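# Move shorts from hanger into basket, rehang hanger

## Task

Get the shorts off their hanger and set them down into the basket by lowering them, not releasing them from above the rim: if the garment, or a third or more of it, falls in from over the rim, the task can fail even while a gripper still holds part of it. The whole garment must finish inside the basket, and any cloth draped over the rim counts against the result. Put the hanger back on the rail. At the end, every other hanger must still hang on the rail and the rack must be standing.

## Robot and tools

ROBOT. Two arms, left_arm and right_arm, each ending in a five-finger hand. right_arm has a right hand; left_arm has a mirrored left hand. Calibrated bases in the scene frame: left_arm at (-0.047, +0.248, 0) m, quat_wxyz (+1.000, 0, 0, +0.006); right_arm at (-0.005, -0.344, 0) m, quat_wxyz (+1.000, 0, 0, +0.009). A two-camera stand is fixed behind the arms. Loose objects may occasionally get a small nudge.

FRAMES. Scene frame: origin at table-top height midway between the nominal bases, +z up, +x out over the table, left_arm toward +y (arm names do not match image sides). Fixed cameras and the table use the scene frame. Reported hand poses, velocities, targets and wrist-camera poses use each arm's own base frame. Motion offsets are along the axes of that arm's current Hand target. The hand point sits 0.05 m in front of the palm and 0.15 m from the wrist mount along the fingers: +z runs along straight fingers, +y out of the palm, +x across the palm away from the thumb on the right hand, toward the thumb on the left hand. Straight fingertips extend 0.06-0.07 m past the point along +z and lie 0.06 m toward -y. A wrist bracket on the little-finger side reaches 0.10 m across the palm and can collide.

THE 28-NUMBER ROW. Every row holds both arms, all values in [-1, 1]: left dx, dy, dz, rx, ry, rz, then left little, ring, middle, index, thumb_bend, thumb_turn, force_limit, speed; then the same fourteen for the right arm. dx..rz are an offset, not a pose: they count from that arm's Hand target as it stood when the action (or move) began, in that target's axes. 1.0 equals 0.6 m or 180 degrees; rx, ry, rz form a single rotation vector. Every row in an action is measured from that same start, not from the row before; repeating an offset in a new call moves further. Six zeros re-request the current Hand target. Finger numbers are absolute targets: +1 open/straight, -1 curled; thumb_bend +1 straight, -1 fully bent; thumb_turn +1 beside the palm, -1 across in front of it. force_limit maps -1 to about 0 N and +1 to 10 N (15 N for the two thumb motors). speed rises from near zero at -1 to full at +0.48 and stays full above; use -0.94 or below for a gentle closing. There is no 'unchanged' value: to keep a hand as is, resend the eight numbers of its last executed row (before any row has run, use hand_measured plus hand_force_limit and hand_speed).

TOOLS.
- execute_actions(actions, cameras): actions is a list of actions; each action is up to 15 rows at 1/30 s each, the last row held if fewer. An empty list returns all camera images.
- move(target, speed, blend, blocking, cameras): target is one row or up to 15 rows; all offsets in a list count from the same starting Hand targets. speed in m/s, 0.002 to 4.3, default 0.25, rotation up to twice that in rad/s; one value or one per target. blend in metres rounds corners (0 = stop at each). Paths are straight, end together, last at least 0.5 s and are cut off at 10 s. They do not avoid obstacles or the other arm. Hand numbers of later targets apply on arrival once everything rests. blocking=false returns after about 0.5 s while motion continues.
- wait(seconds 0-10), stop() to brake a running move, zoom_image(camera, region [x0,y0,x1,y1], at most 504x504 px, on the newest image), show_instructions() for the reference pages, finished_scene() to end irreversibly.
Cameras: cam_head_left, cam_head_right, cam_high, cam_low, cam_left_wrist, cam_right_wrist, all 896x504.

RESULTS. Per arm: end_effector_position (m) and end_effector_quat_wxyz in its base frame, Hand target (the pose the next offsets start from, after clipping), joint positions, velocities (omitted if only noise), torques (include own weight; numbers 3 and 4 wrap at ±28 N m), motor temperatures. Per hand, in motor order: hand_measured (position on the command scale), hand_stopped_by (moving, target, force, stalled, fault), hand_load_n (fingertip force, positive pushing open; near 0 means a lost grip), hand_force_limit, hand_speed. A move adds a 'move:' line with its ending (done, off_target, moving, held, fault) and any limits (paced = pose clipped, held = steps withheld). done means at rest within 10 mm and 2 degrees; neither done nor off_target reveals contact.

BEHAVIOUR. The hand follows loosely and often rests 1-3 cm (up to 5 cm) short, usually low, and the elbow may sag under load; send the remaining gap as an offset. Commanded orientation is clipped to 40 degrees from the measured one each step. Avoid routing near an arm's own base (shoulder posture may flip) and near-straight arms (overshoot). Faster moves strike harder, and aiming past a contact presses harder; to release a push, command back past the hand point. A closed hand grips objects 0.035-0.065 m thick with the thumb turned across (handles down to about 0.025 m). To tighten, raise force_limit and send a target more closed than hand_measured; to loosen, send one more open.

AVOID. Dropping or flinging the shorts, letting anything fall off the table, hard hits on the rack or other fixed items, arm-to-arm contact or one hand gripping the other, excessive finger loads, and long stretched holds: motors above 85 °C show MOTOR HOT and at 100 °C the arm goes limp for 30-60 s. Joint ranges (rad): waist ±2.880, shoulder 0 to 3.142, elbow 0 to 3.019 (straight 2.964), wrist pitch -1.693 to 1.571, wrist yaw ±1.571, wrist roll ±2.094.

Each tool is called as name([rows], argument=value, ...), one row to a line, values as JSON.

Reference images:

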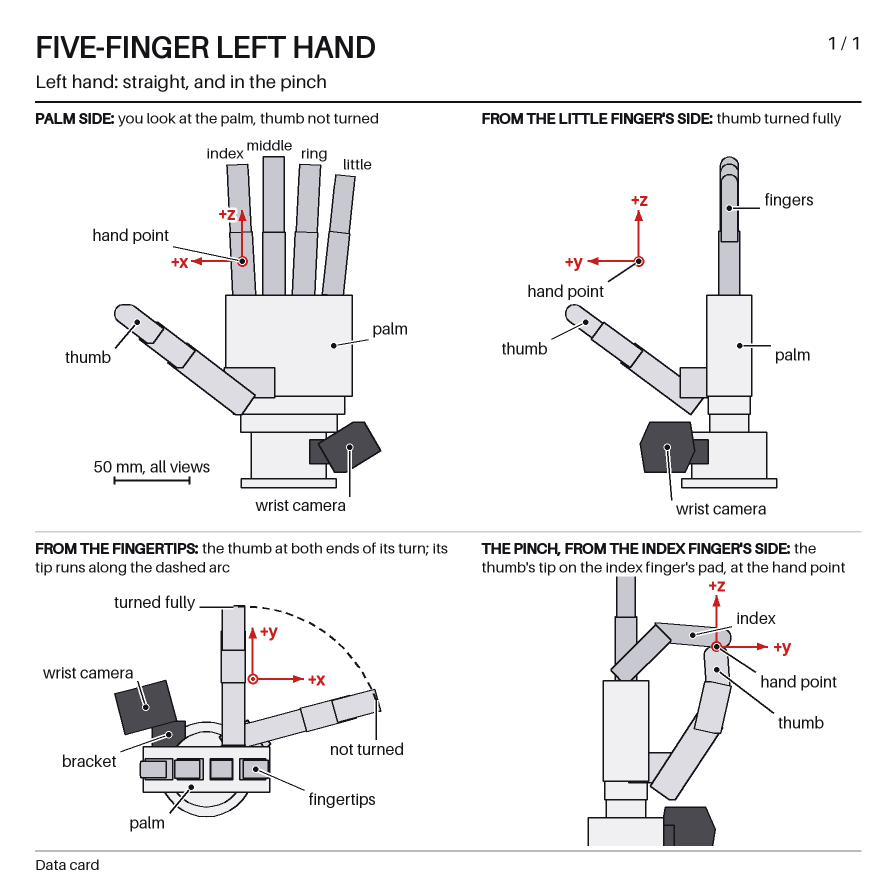

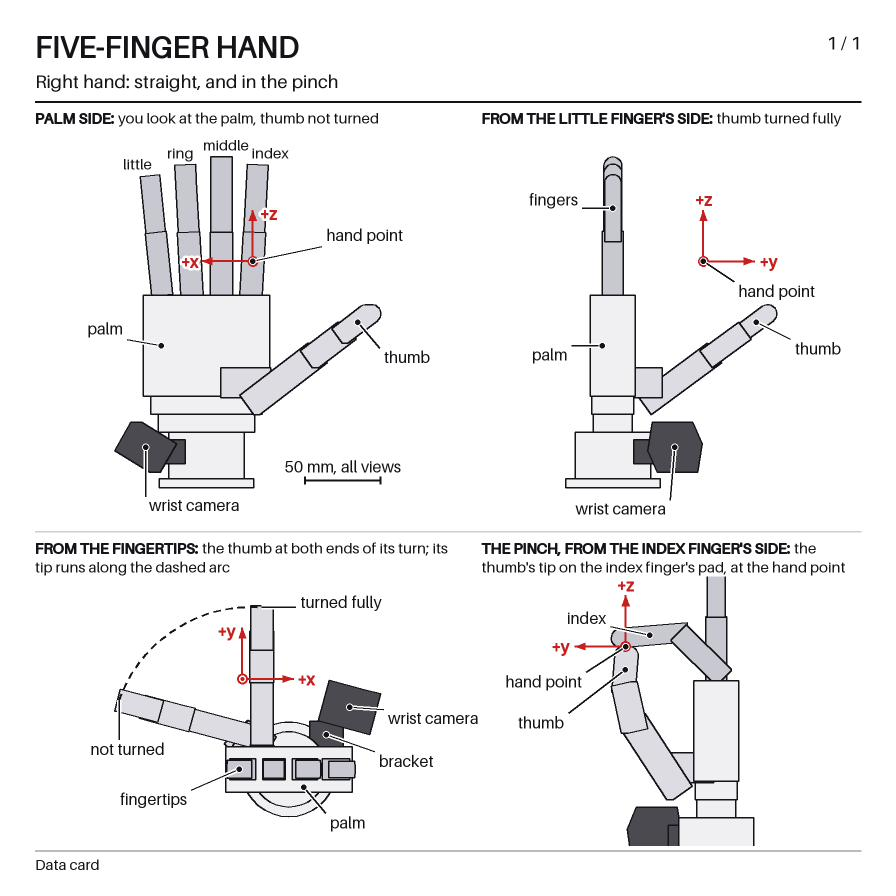

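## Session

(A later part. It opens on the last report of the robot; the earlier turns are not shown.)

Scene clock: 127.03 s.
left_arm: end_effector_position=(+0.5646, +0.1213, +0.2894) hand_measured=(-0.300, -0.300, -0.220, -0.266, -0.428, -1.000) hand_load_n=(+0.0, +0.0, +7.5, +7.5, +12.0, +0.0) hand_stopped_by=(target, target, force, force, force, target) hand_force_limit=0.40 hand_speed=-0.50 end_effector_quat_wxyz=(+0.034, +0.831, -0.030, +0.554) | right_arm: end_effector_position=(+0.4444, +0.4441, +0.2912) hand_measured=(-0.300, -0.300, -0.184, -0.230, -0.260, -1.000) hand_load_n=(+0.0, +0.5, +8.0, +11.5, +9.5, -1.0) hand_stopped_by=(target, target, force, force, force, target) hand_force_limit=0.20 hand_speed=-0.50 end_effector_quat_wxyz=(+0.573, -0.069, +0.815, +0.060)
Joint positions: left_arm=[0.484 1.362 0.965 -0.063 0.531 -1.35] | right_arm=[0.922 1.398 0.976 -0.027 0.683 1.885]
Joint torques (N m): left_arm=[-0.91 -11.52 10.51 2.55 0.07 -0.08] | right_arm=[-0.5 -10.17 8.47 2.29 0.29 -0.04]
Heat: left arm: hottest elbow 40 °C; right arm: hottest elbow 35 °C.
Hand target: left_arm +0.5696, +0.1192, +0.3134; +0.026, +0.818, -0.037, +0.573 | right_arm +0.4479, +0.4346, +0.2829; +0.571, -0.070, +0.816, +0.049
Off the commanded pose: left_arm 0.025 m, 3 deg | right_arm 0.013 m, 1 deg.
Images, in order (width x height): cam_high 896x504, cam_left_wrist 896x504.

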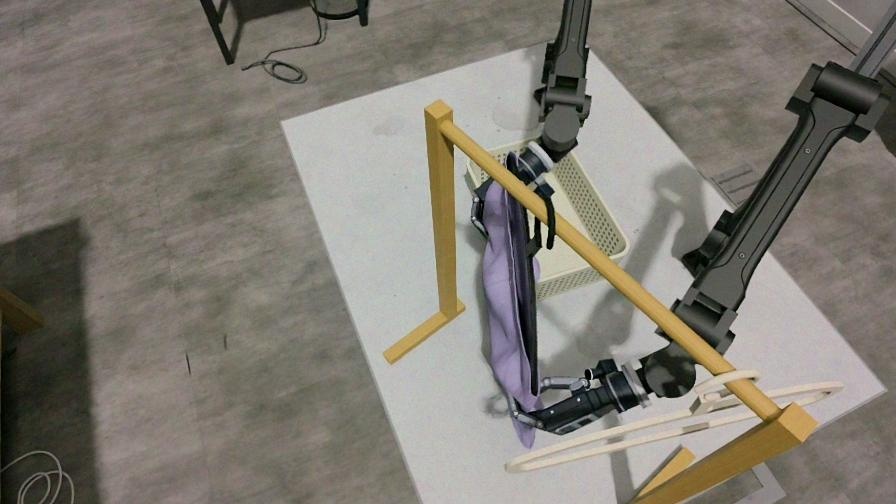

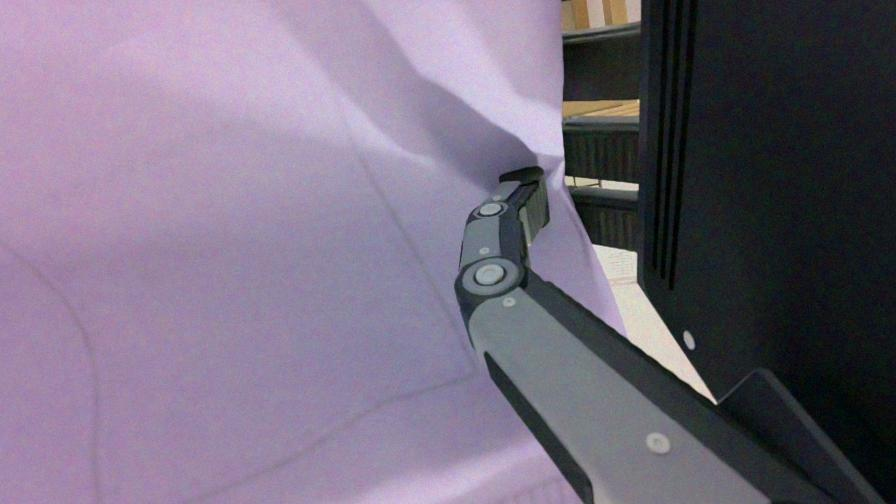

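move(target=[0,0,0,0,0,0,-0.3,-0.3,-0.5,-0.5,-0.5,-1,0.4,-0.5,0.1358,-0.0623,0.0165,0,0,0,-0.3,-0.3,-0.4,-0.4,-0.4,-1,0.2,-0.5], speed=0.06, cameras=["cam_head_left","cam_head_right","cam_high","cam_low","cam_left_wrist","cam_right_wrist"])

zoom_image(camera="cam_head_left", region=[270, 150, 510, 370])

Scene clock: 130.43 s.
left_arm: end_effector_position=(+0.5643, +0.0972, +0.2842) hand_measured=(-0.300, -0.300, -0.220, -0.266, -0.428, -1.000) hand_load_n=(+0.0, +0.5, +7.0, +7.5, +13.0, -0.5) hand_stopped_by=(target, target, force, force, force, target) hand_force_limit=0.40 hand_speed=-0.50 end_effector_quat_wxyz=(+0.051, +0.831, -0.052, +0.551) | right_arm: end_effector_position=(+0.4280, +0.4124, +0.2271) hand_measured=(-0.300, -0.300, -0.184, -0.228, -0.260, -1.000) hand_load_n=(+0.0, +1.0, +8.5, +13.5, +10.5, -0.5) hand_stopped_by=(target, target, force, force, force, target) hand_force_limit=0.20 hand_speed=-0.50 end_effector_quat_wxyz=(+0.580, -0.070, +0.808, +0.078)
Joint positions: left_arm=[0.451 1.362 0.953 -0.063 0.552 -1.338] | right_arm=[0.897 1.407 0.763 0.24 0.637 1.867]
Joint torques (N m): left_arm=[1.85 -11.58 11.12 2.52 -0.82 -0.19] | right_arm=[-1.44 -7.88 6.72 2.06 0.68 -0.06]
Heat: left arm: hottest elbow 40 °C; right arm: hottest elbow 35 °C.
Hand target: left_arm +0.5695, +0.1193, +0.3133; +0.026, +0.818, -0.037, +0.573 | right_arm +0.4359, +0.3946, +0.2029; +0.571, -0.070, +0.816, +0.049
Off the commanded pose: left_arm 0.037 m, 4 deg | right_arm 0.031 m, 4 deg.
move: off_target (left_arm, right_arm)

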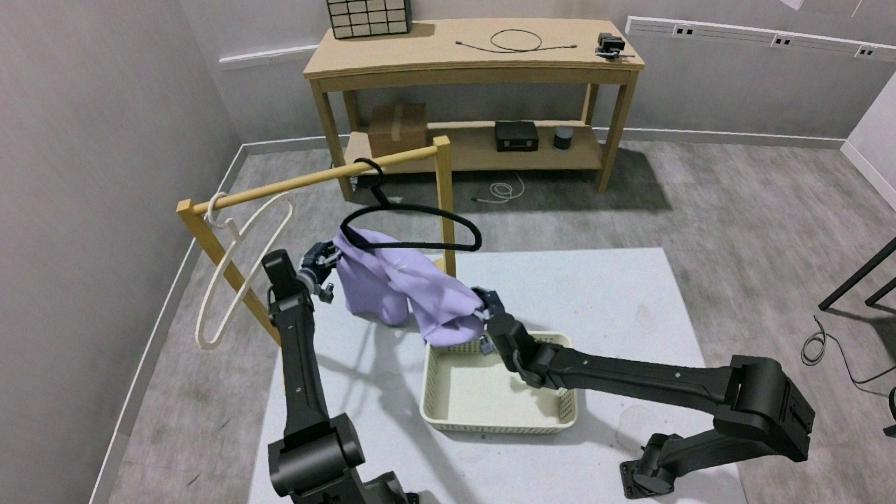

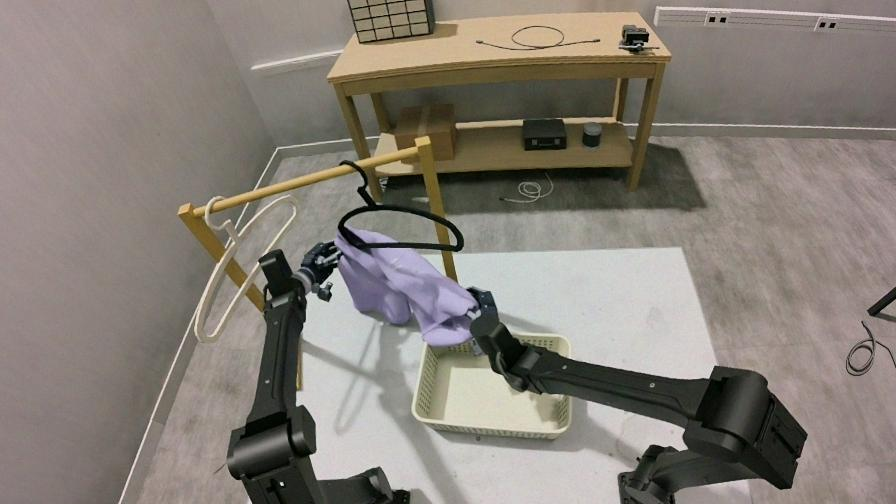

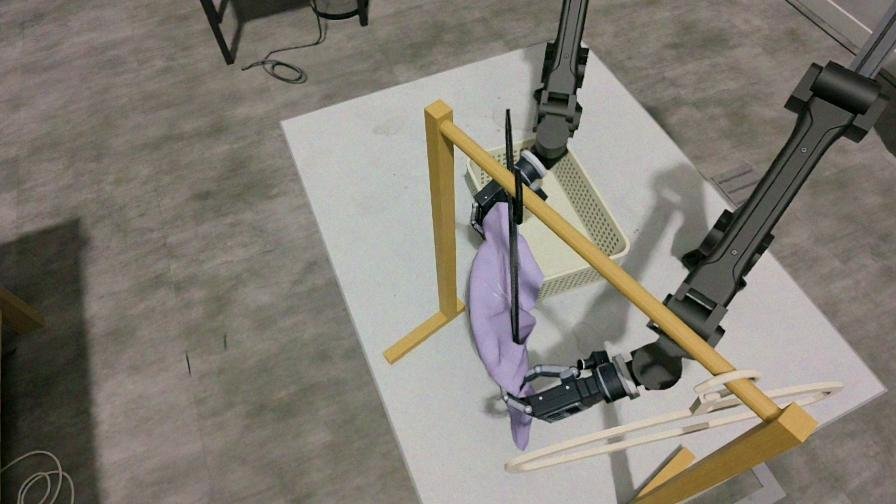

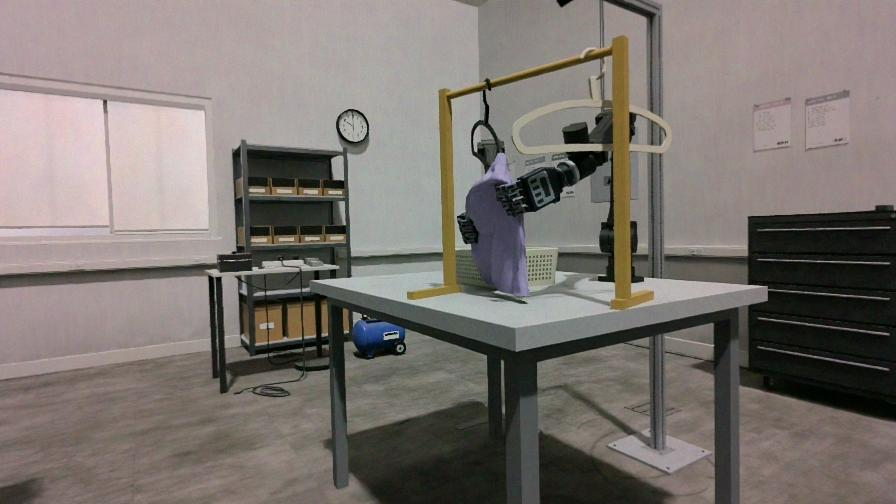

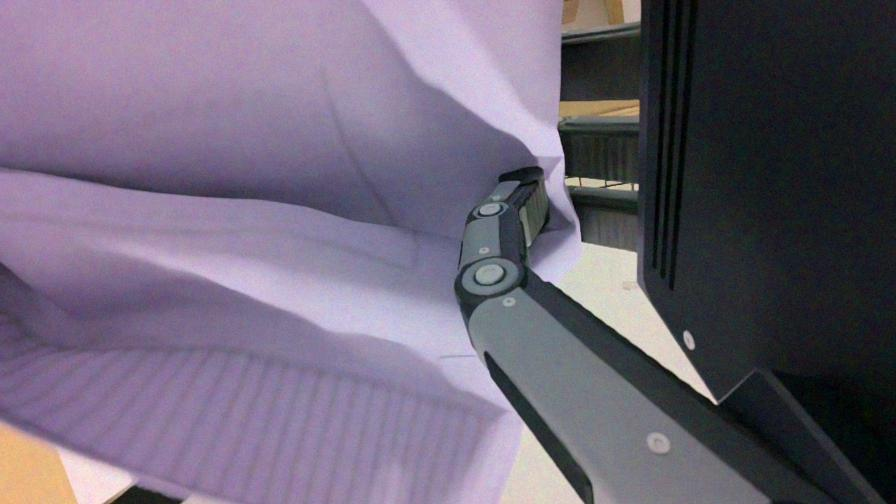

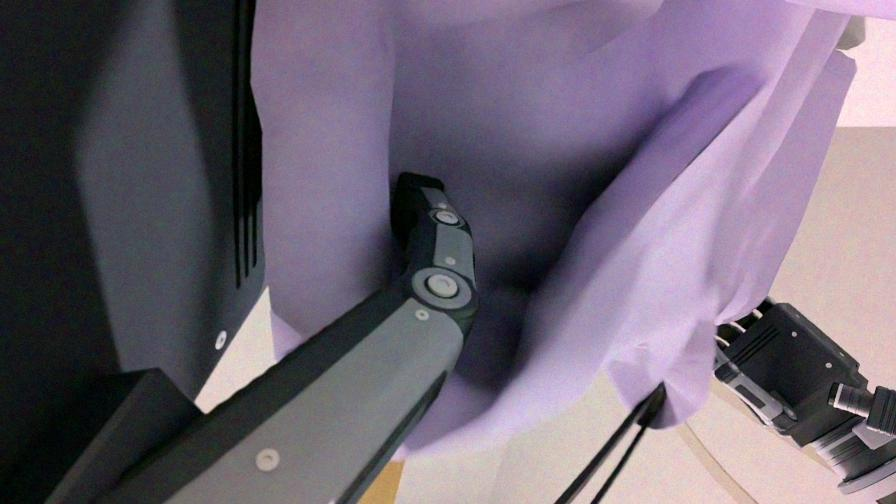

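Scaled by 2.100.

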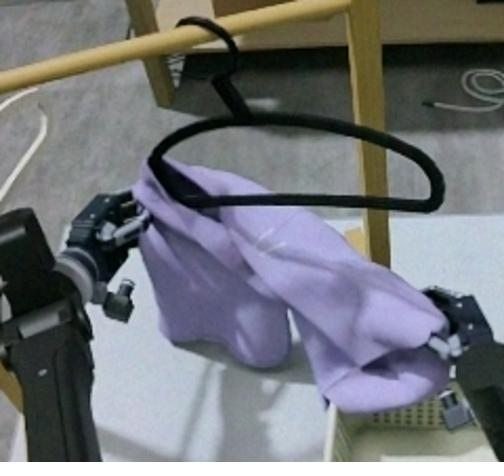

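move(target=[-0.0397,-0.1357,0.0373,0,0,0,-0.3,-0.3,-0.5,-0.5,-0.5,-1,0.4,-0.5,-0.0124,0.1121,0.0342,0,0,0,-0.3,-0.3,-0.4,-0.4,-0.4,-1,0.2,-0.5], speed=0.06, cameras=["cam_head_left","cam_head_right","cam_high","cam_low","cam_left_wrist","cam_right_wrist"])

zoom_image(camera="cam_head_left", region=[270, 150, 510, 370])

Scene clock: 133.07 s.
left_arm: end_effector_position=(+0.5690, +0.1531, +0.2429) hand_measured=(-0.300, -0.300, -0.220, -0.266, -0.428, -1.000) hand_load_n=(+0.0, +0.5, +7.0, +7.5, +12.5, -1.0) hand_stopped_by=(target, target, force, force, force, target) hand_force_limit=0.40 hand_speed=-0.50 end_effector_quat_wxyz=(+0.067, +0.838, -0.048, +0.539) | right_arm: end_effector_position=(+0.4391, +0.4651, +0.2070) hand_measured=(-0.300, -0.300, -0.184, -0.228, -0.260, -1.000) hand_load_n=(+0.5, +0.5, +8.5, +13.0, +10.5, -1.0) hand_stopped_by=(target, target, force, force, force, target) hand_force_limit=0.20 hand_speed=-0.50 end_effector_quat_wxyz=(+0.574, -0.080, +0.813, +0.057)
Joint positions: left_arm=[0.56 1.501 1 -0.047 0.663 -1.278] | right_arm=[0.955 1.555 0.893 0.207 0.704 1.88]
Joint torques (N m): left_arm=[3.78 -11.05 14.69 3.17 -0.46 -0.15] | right_arm=[0.32 -9.88 10.47 1.22 0.94 0.24]
Heat: left arm: hottest elbow 40 °C; right arm: hottest elbow 35 °C.
Hand target: left_arm +0.5897, +0.1991, +0.2833; +0.026, +0.818, -0.037, +0.573 | right_arm +0.4459, +0.4647, +0.2029; +0.571, -0.070, +0.816, +0.049
Off the commanded pose: left_arm 0.065 m, 7 deg | right_arm 0.008 m, 2 deg.
move: off_target (left_arm)

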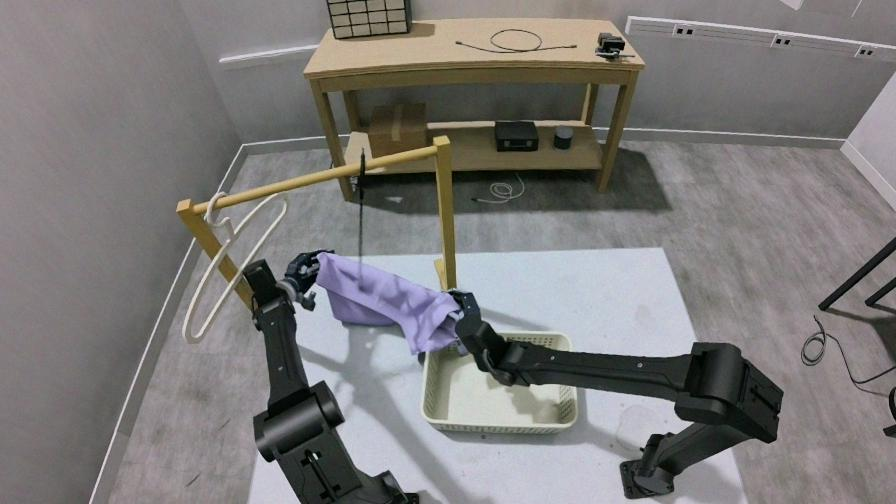

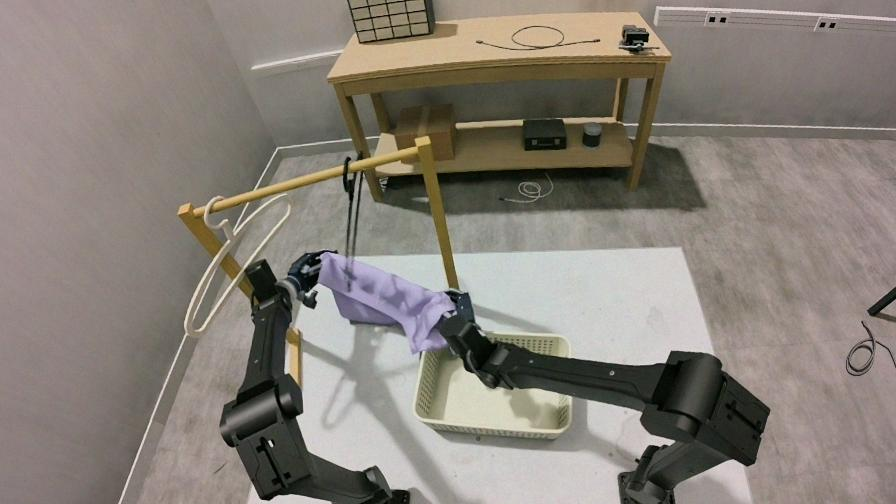

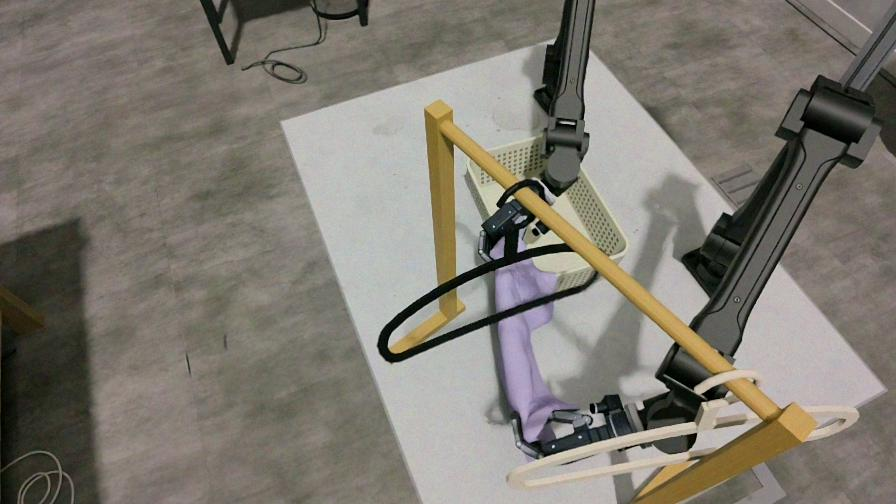

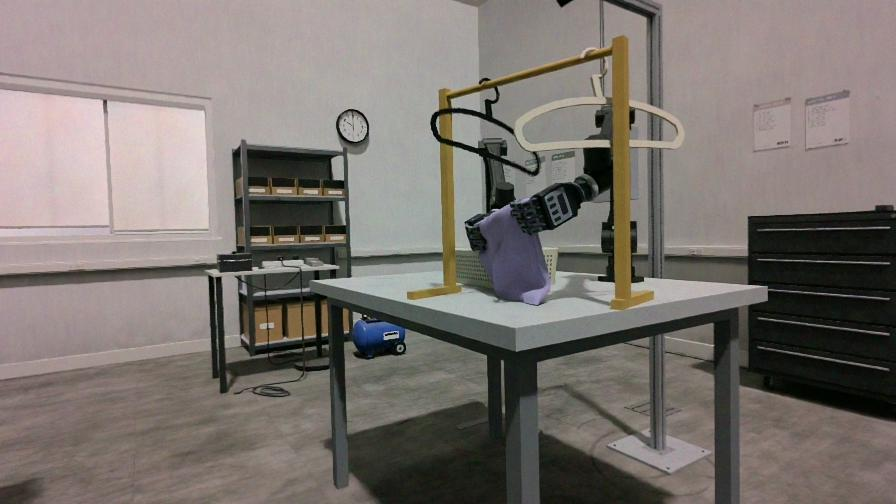

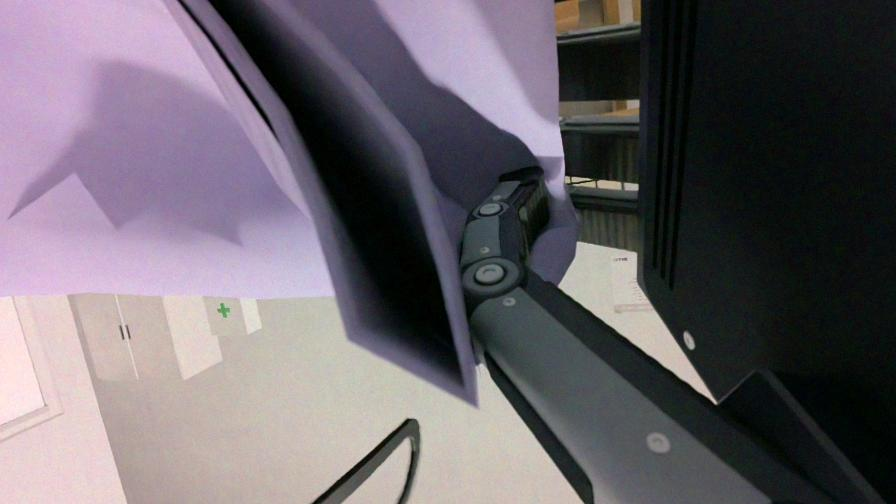

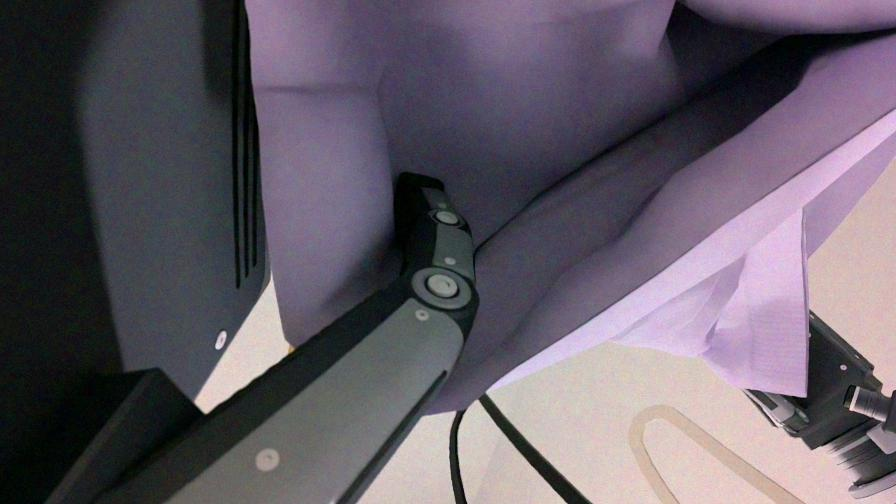

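Scaled by 2.100.

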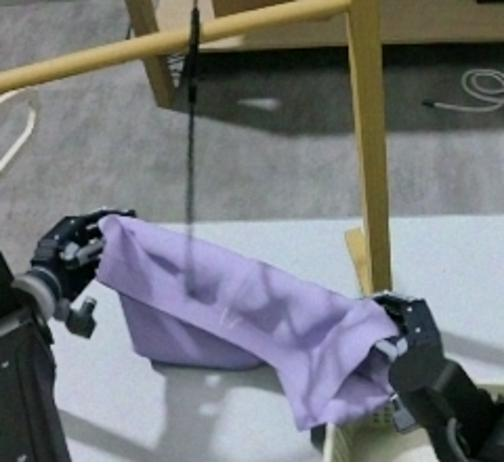

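wait(seconds=1.5, cameras=["cam_head_left","cam_head_right","cam_high","cam_low"])

Scene clock: 135.03 s.
left_arm: end_effector_position=(+0.5690, +0.1530, +0.2429) hand_measured=(-0.300, -0.300, -0.220, -0.266, -0.428, -1.000) hand_load_n=(+0.0, +0.5, +7.5, +7.5, +12.5, -0.5) hand_stopped_by=(target, target, force, force, force, target) hand_force_limit=0.40 hand_speed=-0.50 end_effector_quat_wxyz=(+0.067, +0.838, -0.048, +0.539) | right_arm: end_effector_position=(+0.4391, +0.4651, +0.2070) hand_measured=(-0.300, -0.300, -0.184, -0.228, -0.260, -1.000) hand_load_n=(+0.0, +0.5, +8.5, +13.0, +10.5, -0.5) hand_stopped_by=(target, target, force, force, force, target) hand_force_limit=0.20 hand_speed=-0.50 end_effector_quat_wxyz=(+0.574, -0.080, +0.813, +0.058)
Joint positions: left_arm=[0.56 1.501 1 -0.047 0.663 -1.278] | right_arm=[0.955 1.555 0.893 0.207 0.704 1.88]
Joint torques (N m): left_arm=[3.72 -10.93 14.69 3.19 -0.46 -0.13] | right_arm=[0.32 -9.76 10.48 1.22 0.94 0.27]
Motor temperatures (°C): left_arm=[28 33 41 26 29 25] | right_arm=[29 31 35 27 26 27]
Heat: left arm: hottest elbow 41 °C; right arm: hottest elbow 35 °C.
Hand target: left_arm +0.5897, +0.1990, +0.2833; +0.026, +0.818, -0.037, +0.573 | right_arm +0.4459, +0.4647, +0.2029; +0.571, -0.070, +0.816, +0.049
Off the commanded pose: left_arm 0.065 m, 7 deg | right_arm 0.008 m, 2 deg.
wait: 1.50 s; at rest from the start
Images, in order (width x height): cam_head_left 896x504, cam_head_right 896x504, cam_high 896x504, cam_low 896x504.

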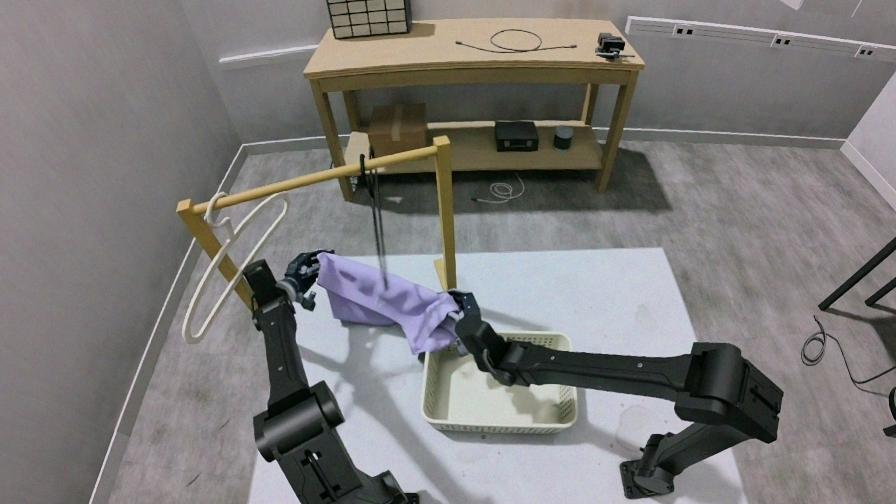

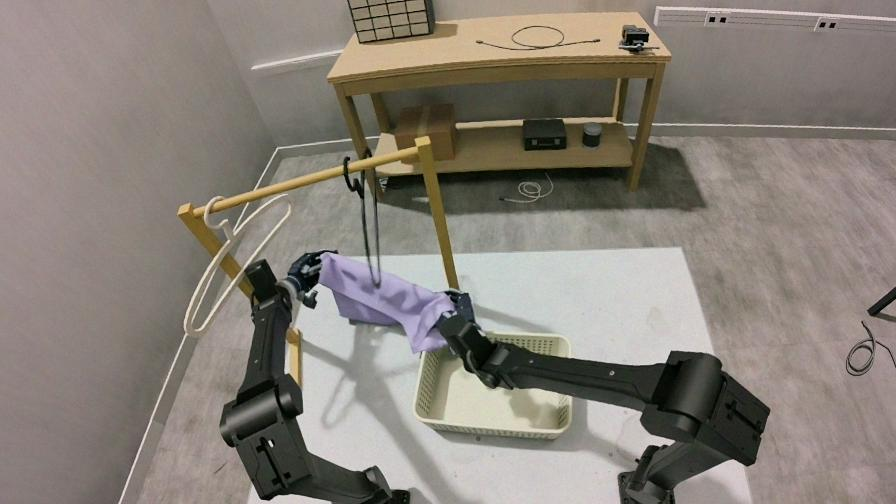

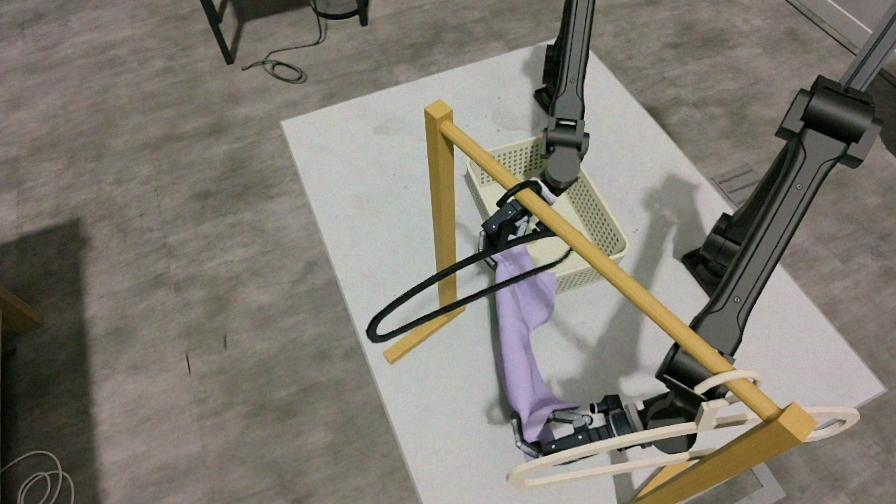

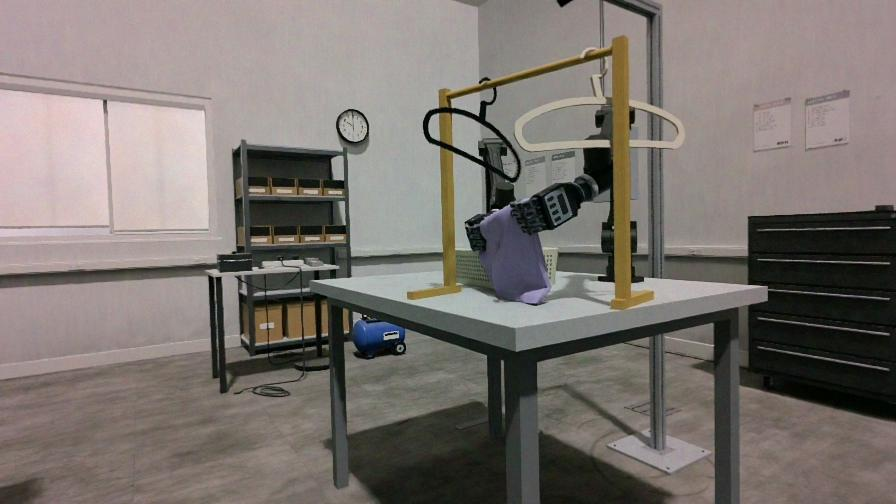

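wait(seconds=0.3, cameras=["cam_head_left","cam_head_right","cam_high","cam_low"])

zoom_image(camera="cam_low", region=[410, 60, 570, 220])

zoom_image(camera="cam_head_right", region=[300, 140, 460, 300])

zoom_image(camera="cam_high", region=[360, 160, 620, 380])

Scene clock: 137.90 s.
left_arm: end_effector_position=(+0.5690, +0.1530, +0.2429) hand_measured=(-0.300, -0.300, -0.220, -0.266, -0.428, -1.000) hand_load_n=(+0.0, +0.5, +7.5, +7.0, +12.5, -1.0) hand_stopped_by=(target, target, force, force, force, target) hand_force_limit=0.40 hand_speed=-0.50 end_effector_quat_wxyz=(+0.067, +0.838, -0.048, +0.539) | right_arm: end_effector_position=(+0.4391, +0.4651, +0.2070) hand_measured=(-0.300, -0.300, -0.184, -0.228, -0.260, -1.000) hand_load_n=(+0.0, +0.5, +8.5, +13.0, +10.5, -0.5) hand_stopped_by=(target, target, force, force, force, target) hand_force_limit=0.20 hand_speed=-0.50 end_effector_quat_wxyz=(+0.574, -0.080, +0.813, +0.058)
Joint positions: left_arm=[0.56 1.501 1 -0.047 0.663 -1.278] | right_arm=[0.955 1.555 0.893 0.207 0.704 1.88]
Joint torques (N m): left_arm=[3.72 -10.99 14.71 3.15 -0.46 -0.14] | right_arm=[0.32 -9.76 10.5 1.26 0.93 0.27]
Heat: left arm: hottest elbow 41 °C; right arm: hottest elbow 35 °C.
Hand target: left_arm +0.5897, +0.1990, +0.2833; +0.026, +0.818, -0.037, +0.573 | right_arm +0.4459, +0.4647, +0.2029; +0.571, -0.070, +0.816, +0.049
Off the commanded pose: left_arm 0.065 m, 7 deg | right_arm 0.008 m, 2 deg.
wait: 0.30 s; at rest from the start
Images, in order (width x height): cam_head_left 896x504, cam_head_right 896x504, cam_high 896x504, cam_low 896x504.

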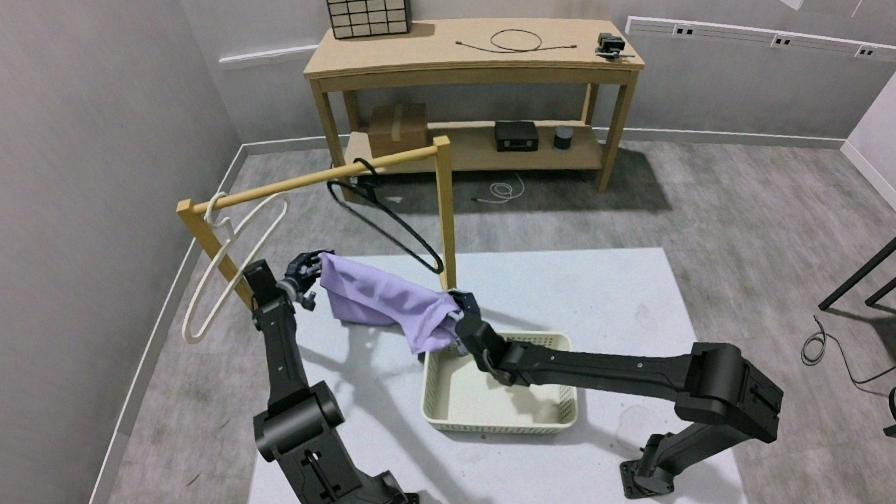

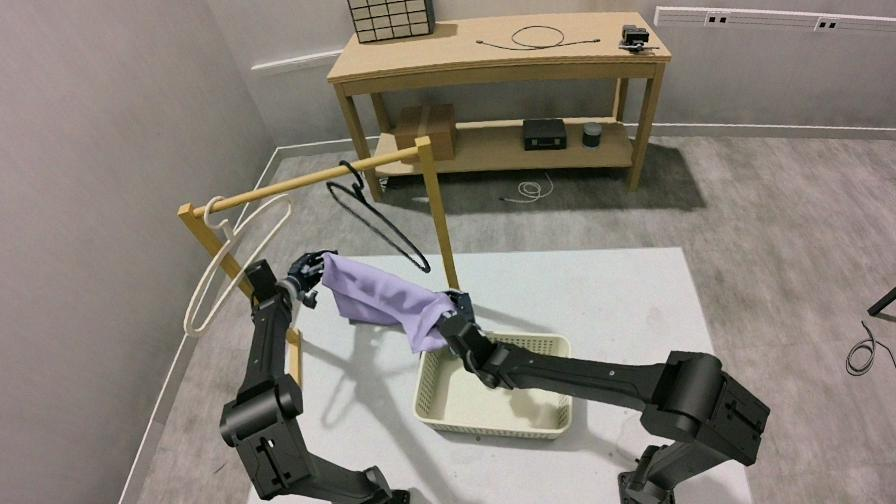

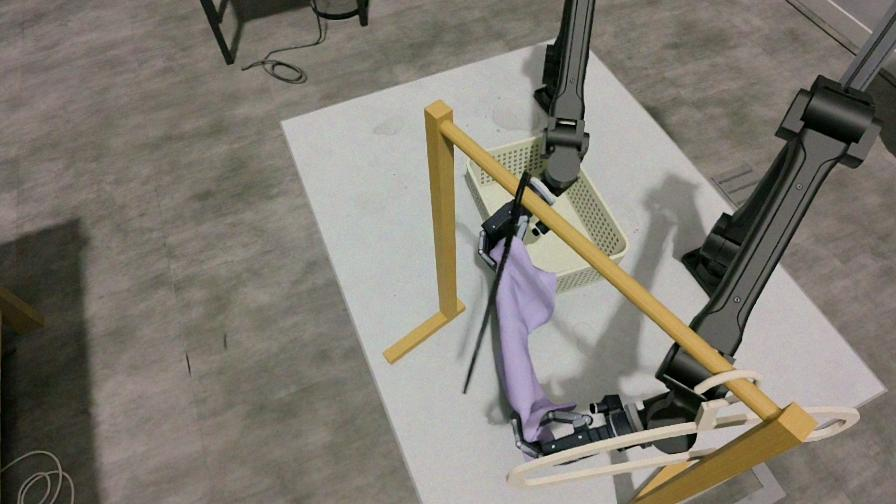

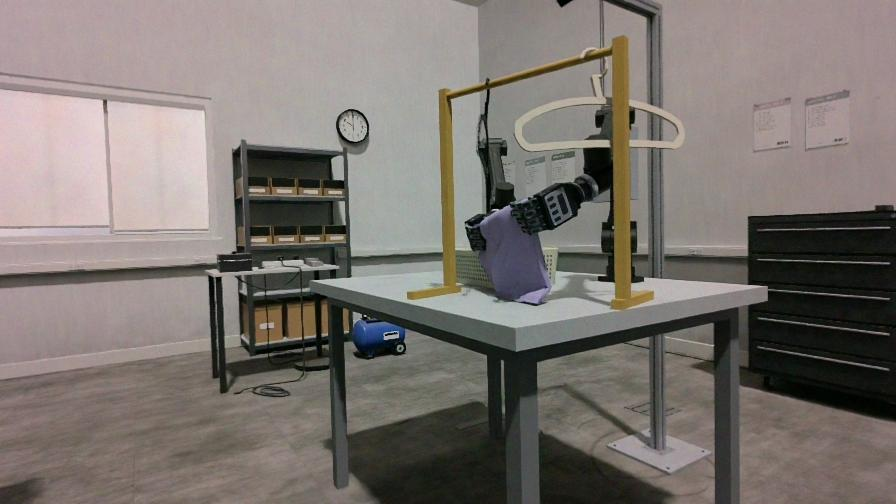

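Scaled by 3.150.

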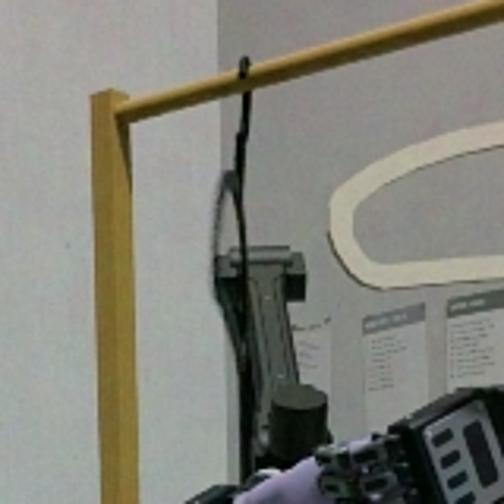

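Scaled by 3.150.

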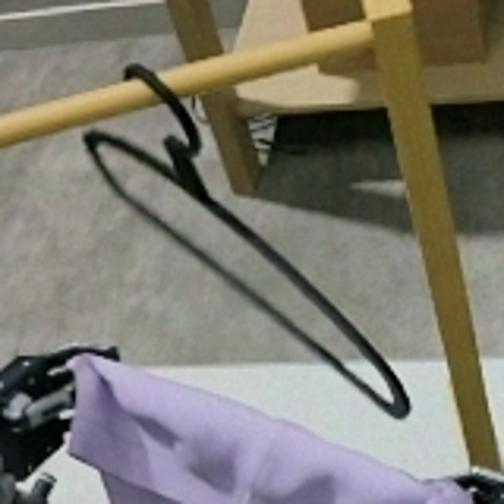

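Scaled by 1.938.

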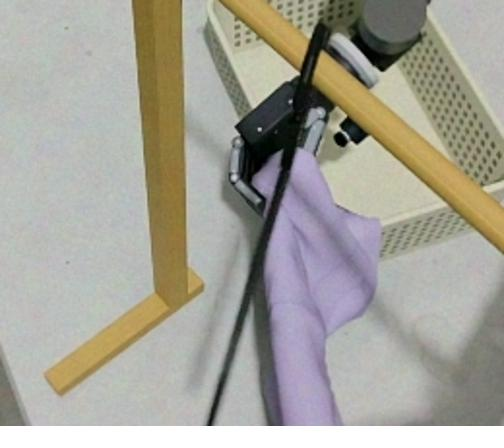

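move([
  [-0.0877,0.0717,-0.1763,0,0,0,-0.3,-0.3,-0.5,-0.5,-0.5,-1,0.4,-0.5,-0.0142,0.0905,-0.1175,0,0,0,-0.3,-0.3,-0.4,-0.4,-0.4,-1,0.2,-0.5],
  [-0.1028,0.0737,-0.4372,0.0115,-0.0832,-0.008,-0.3,-0.3,-0.5,-0.5,-0.5,-1,0.4,-0.5,-0.08,0.1575,-0.3263,0.0226,0.0831,0.0158,-0.3,-0.3,-0.4,-0.4,-0.4,-1,0.2,-0.5],
], speed=0.12, blend=[0.03,0], cameras=["cam_head_left","cam_head_right","cam_high","cam_low"])

Scene clock: 143.63 s.
left_arm: end_effector_position=(+0.3166, +0.1688, +0.2851) hand_measured=(-0.300, -0.300, -0.220, -0.266, -0.428, -1.000) hand_load_n=(+0.0, +0.5, +7.5, +7.5, +11.5, -0.5) hand_stopped_by=(target, target, force, force, force, target) hand_force_limit=0.40 hand_speed=-0.50 end_effector_quat_wxyz=(+0.038, +0.894, -0.009, +0.446) | right_arm: end_effector_position=(+0.2645, +0.5173, +0.2756) hand_measured=(-0.300, -0.300, -0.184, -0.228, -0.260, -1.000) hand_load_n=(+0.0, +0.5, +8.5, +10.5, +9.5, -1.0) hand_stopped_by=(target, target, force, force, force, target) hand_force_limit=0.20 hand_speed=-0.50 end_effector_quat_wxyz=(+0.517, -0.187, +0.835, +0.034)
Joint positions: left_arm=[1.031 0.981 0.862 -0.93 0.808 -0.746] | right_arm=[1.311 1.343 1.036 -0.483 0.86 2.069]
Joint torques (N m): left_arm=[0.79 -5.95 13.26 0.85 0.86 0.01] | right_arm=[0.97 -10.23 15.01 1.44 0.4 0.28]
Heat: left arm: hottest elbow 41 °C; right arm: hottest elbow 36 °C.
Hand target: left_arm +0.3192, +0.1792, +0.3150; +0.013, +0.887, -0.019, +0.462 | right_arm +0.2648, +0.5294, +0.3149; +0.461, -0.035, +0.886, +0.024
Off the commanded pose: left_arm 0.032 m, 4 deg | right_arm 0.041 m, 19 deg.
joint sent to its limit (right arm) — joint 6 (wrist roll), upper limit. The joint targets are off in orientation, not in position.
move: off_target (left_arm, right_arm)
Images, in order (width x height): cam_head_left 896x504, cam_head_right 896x504, cam_high 896x504, cam_low 896x504.

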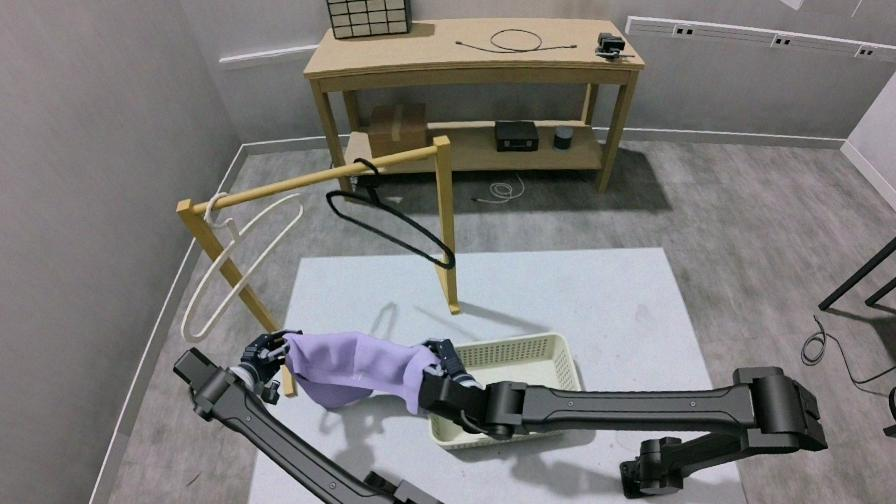

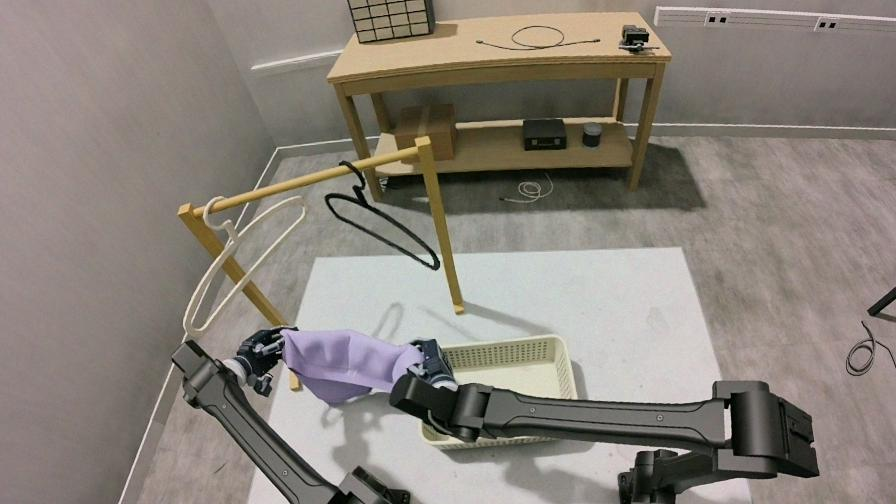

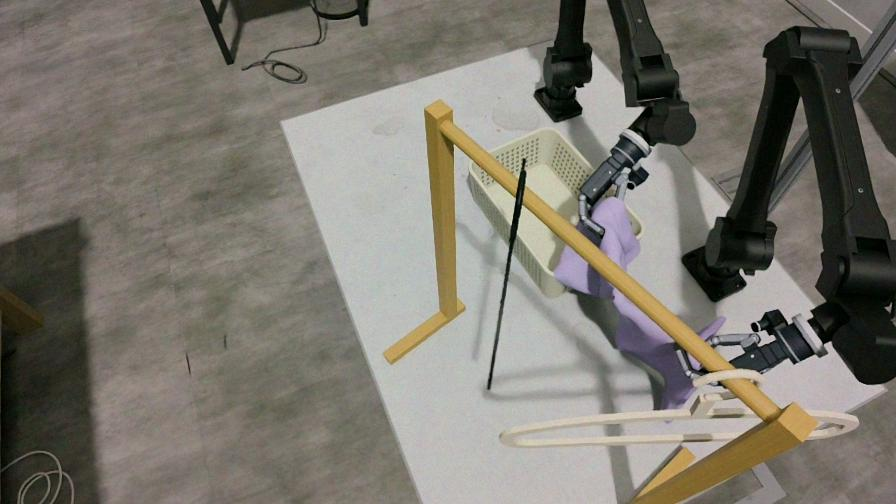

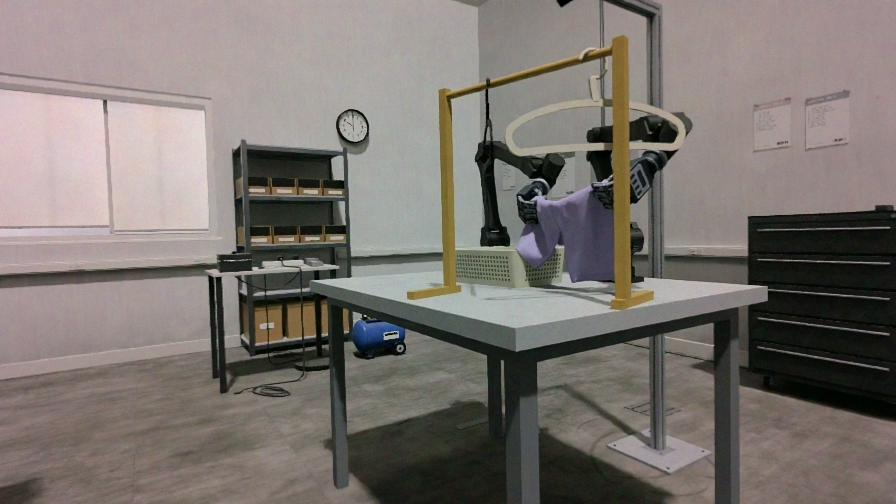

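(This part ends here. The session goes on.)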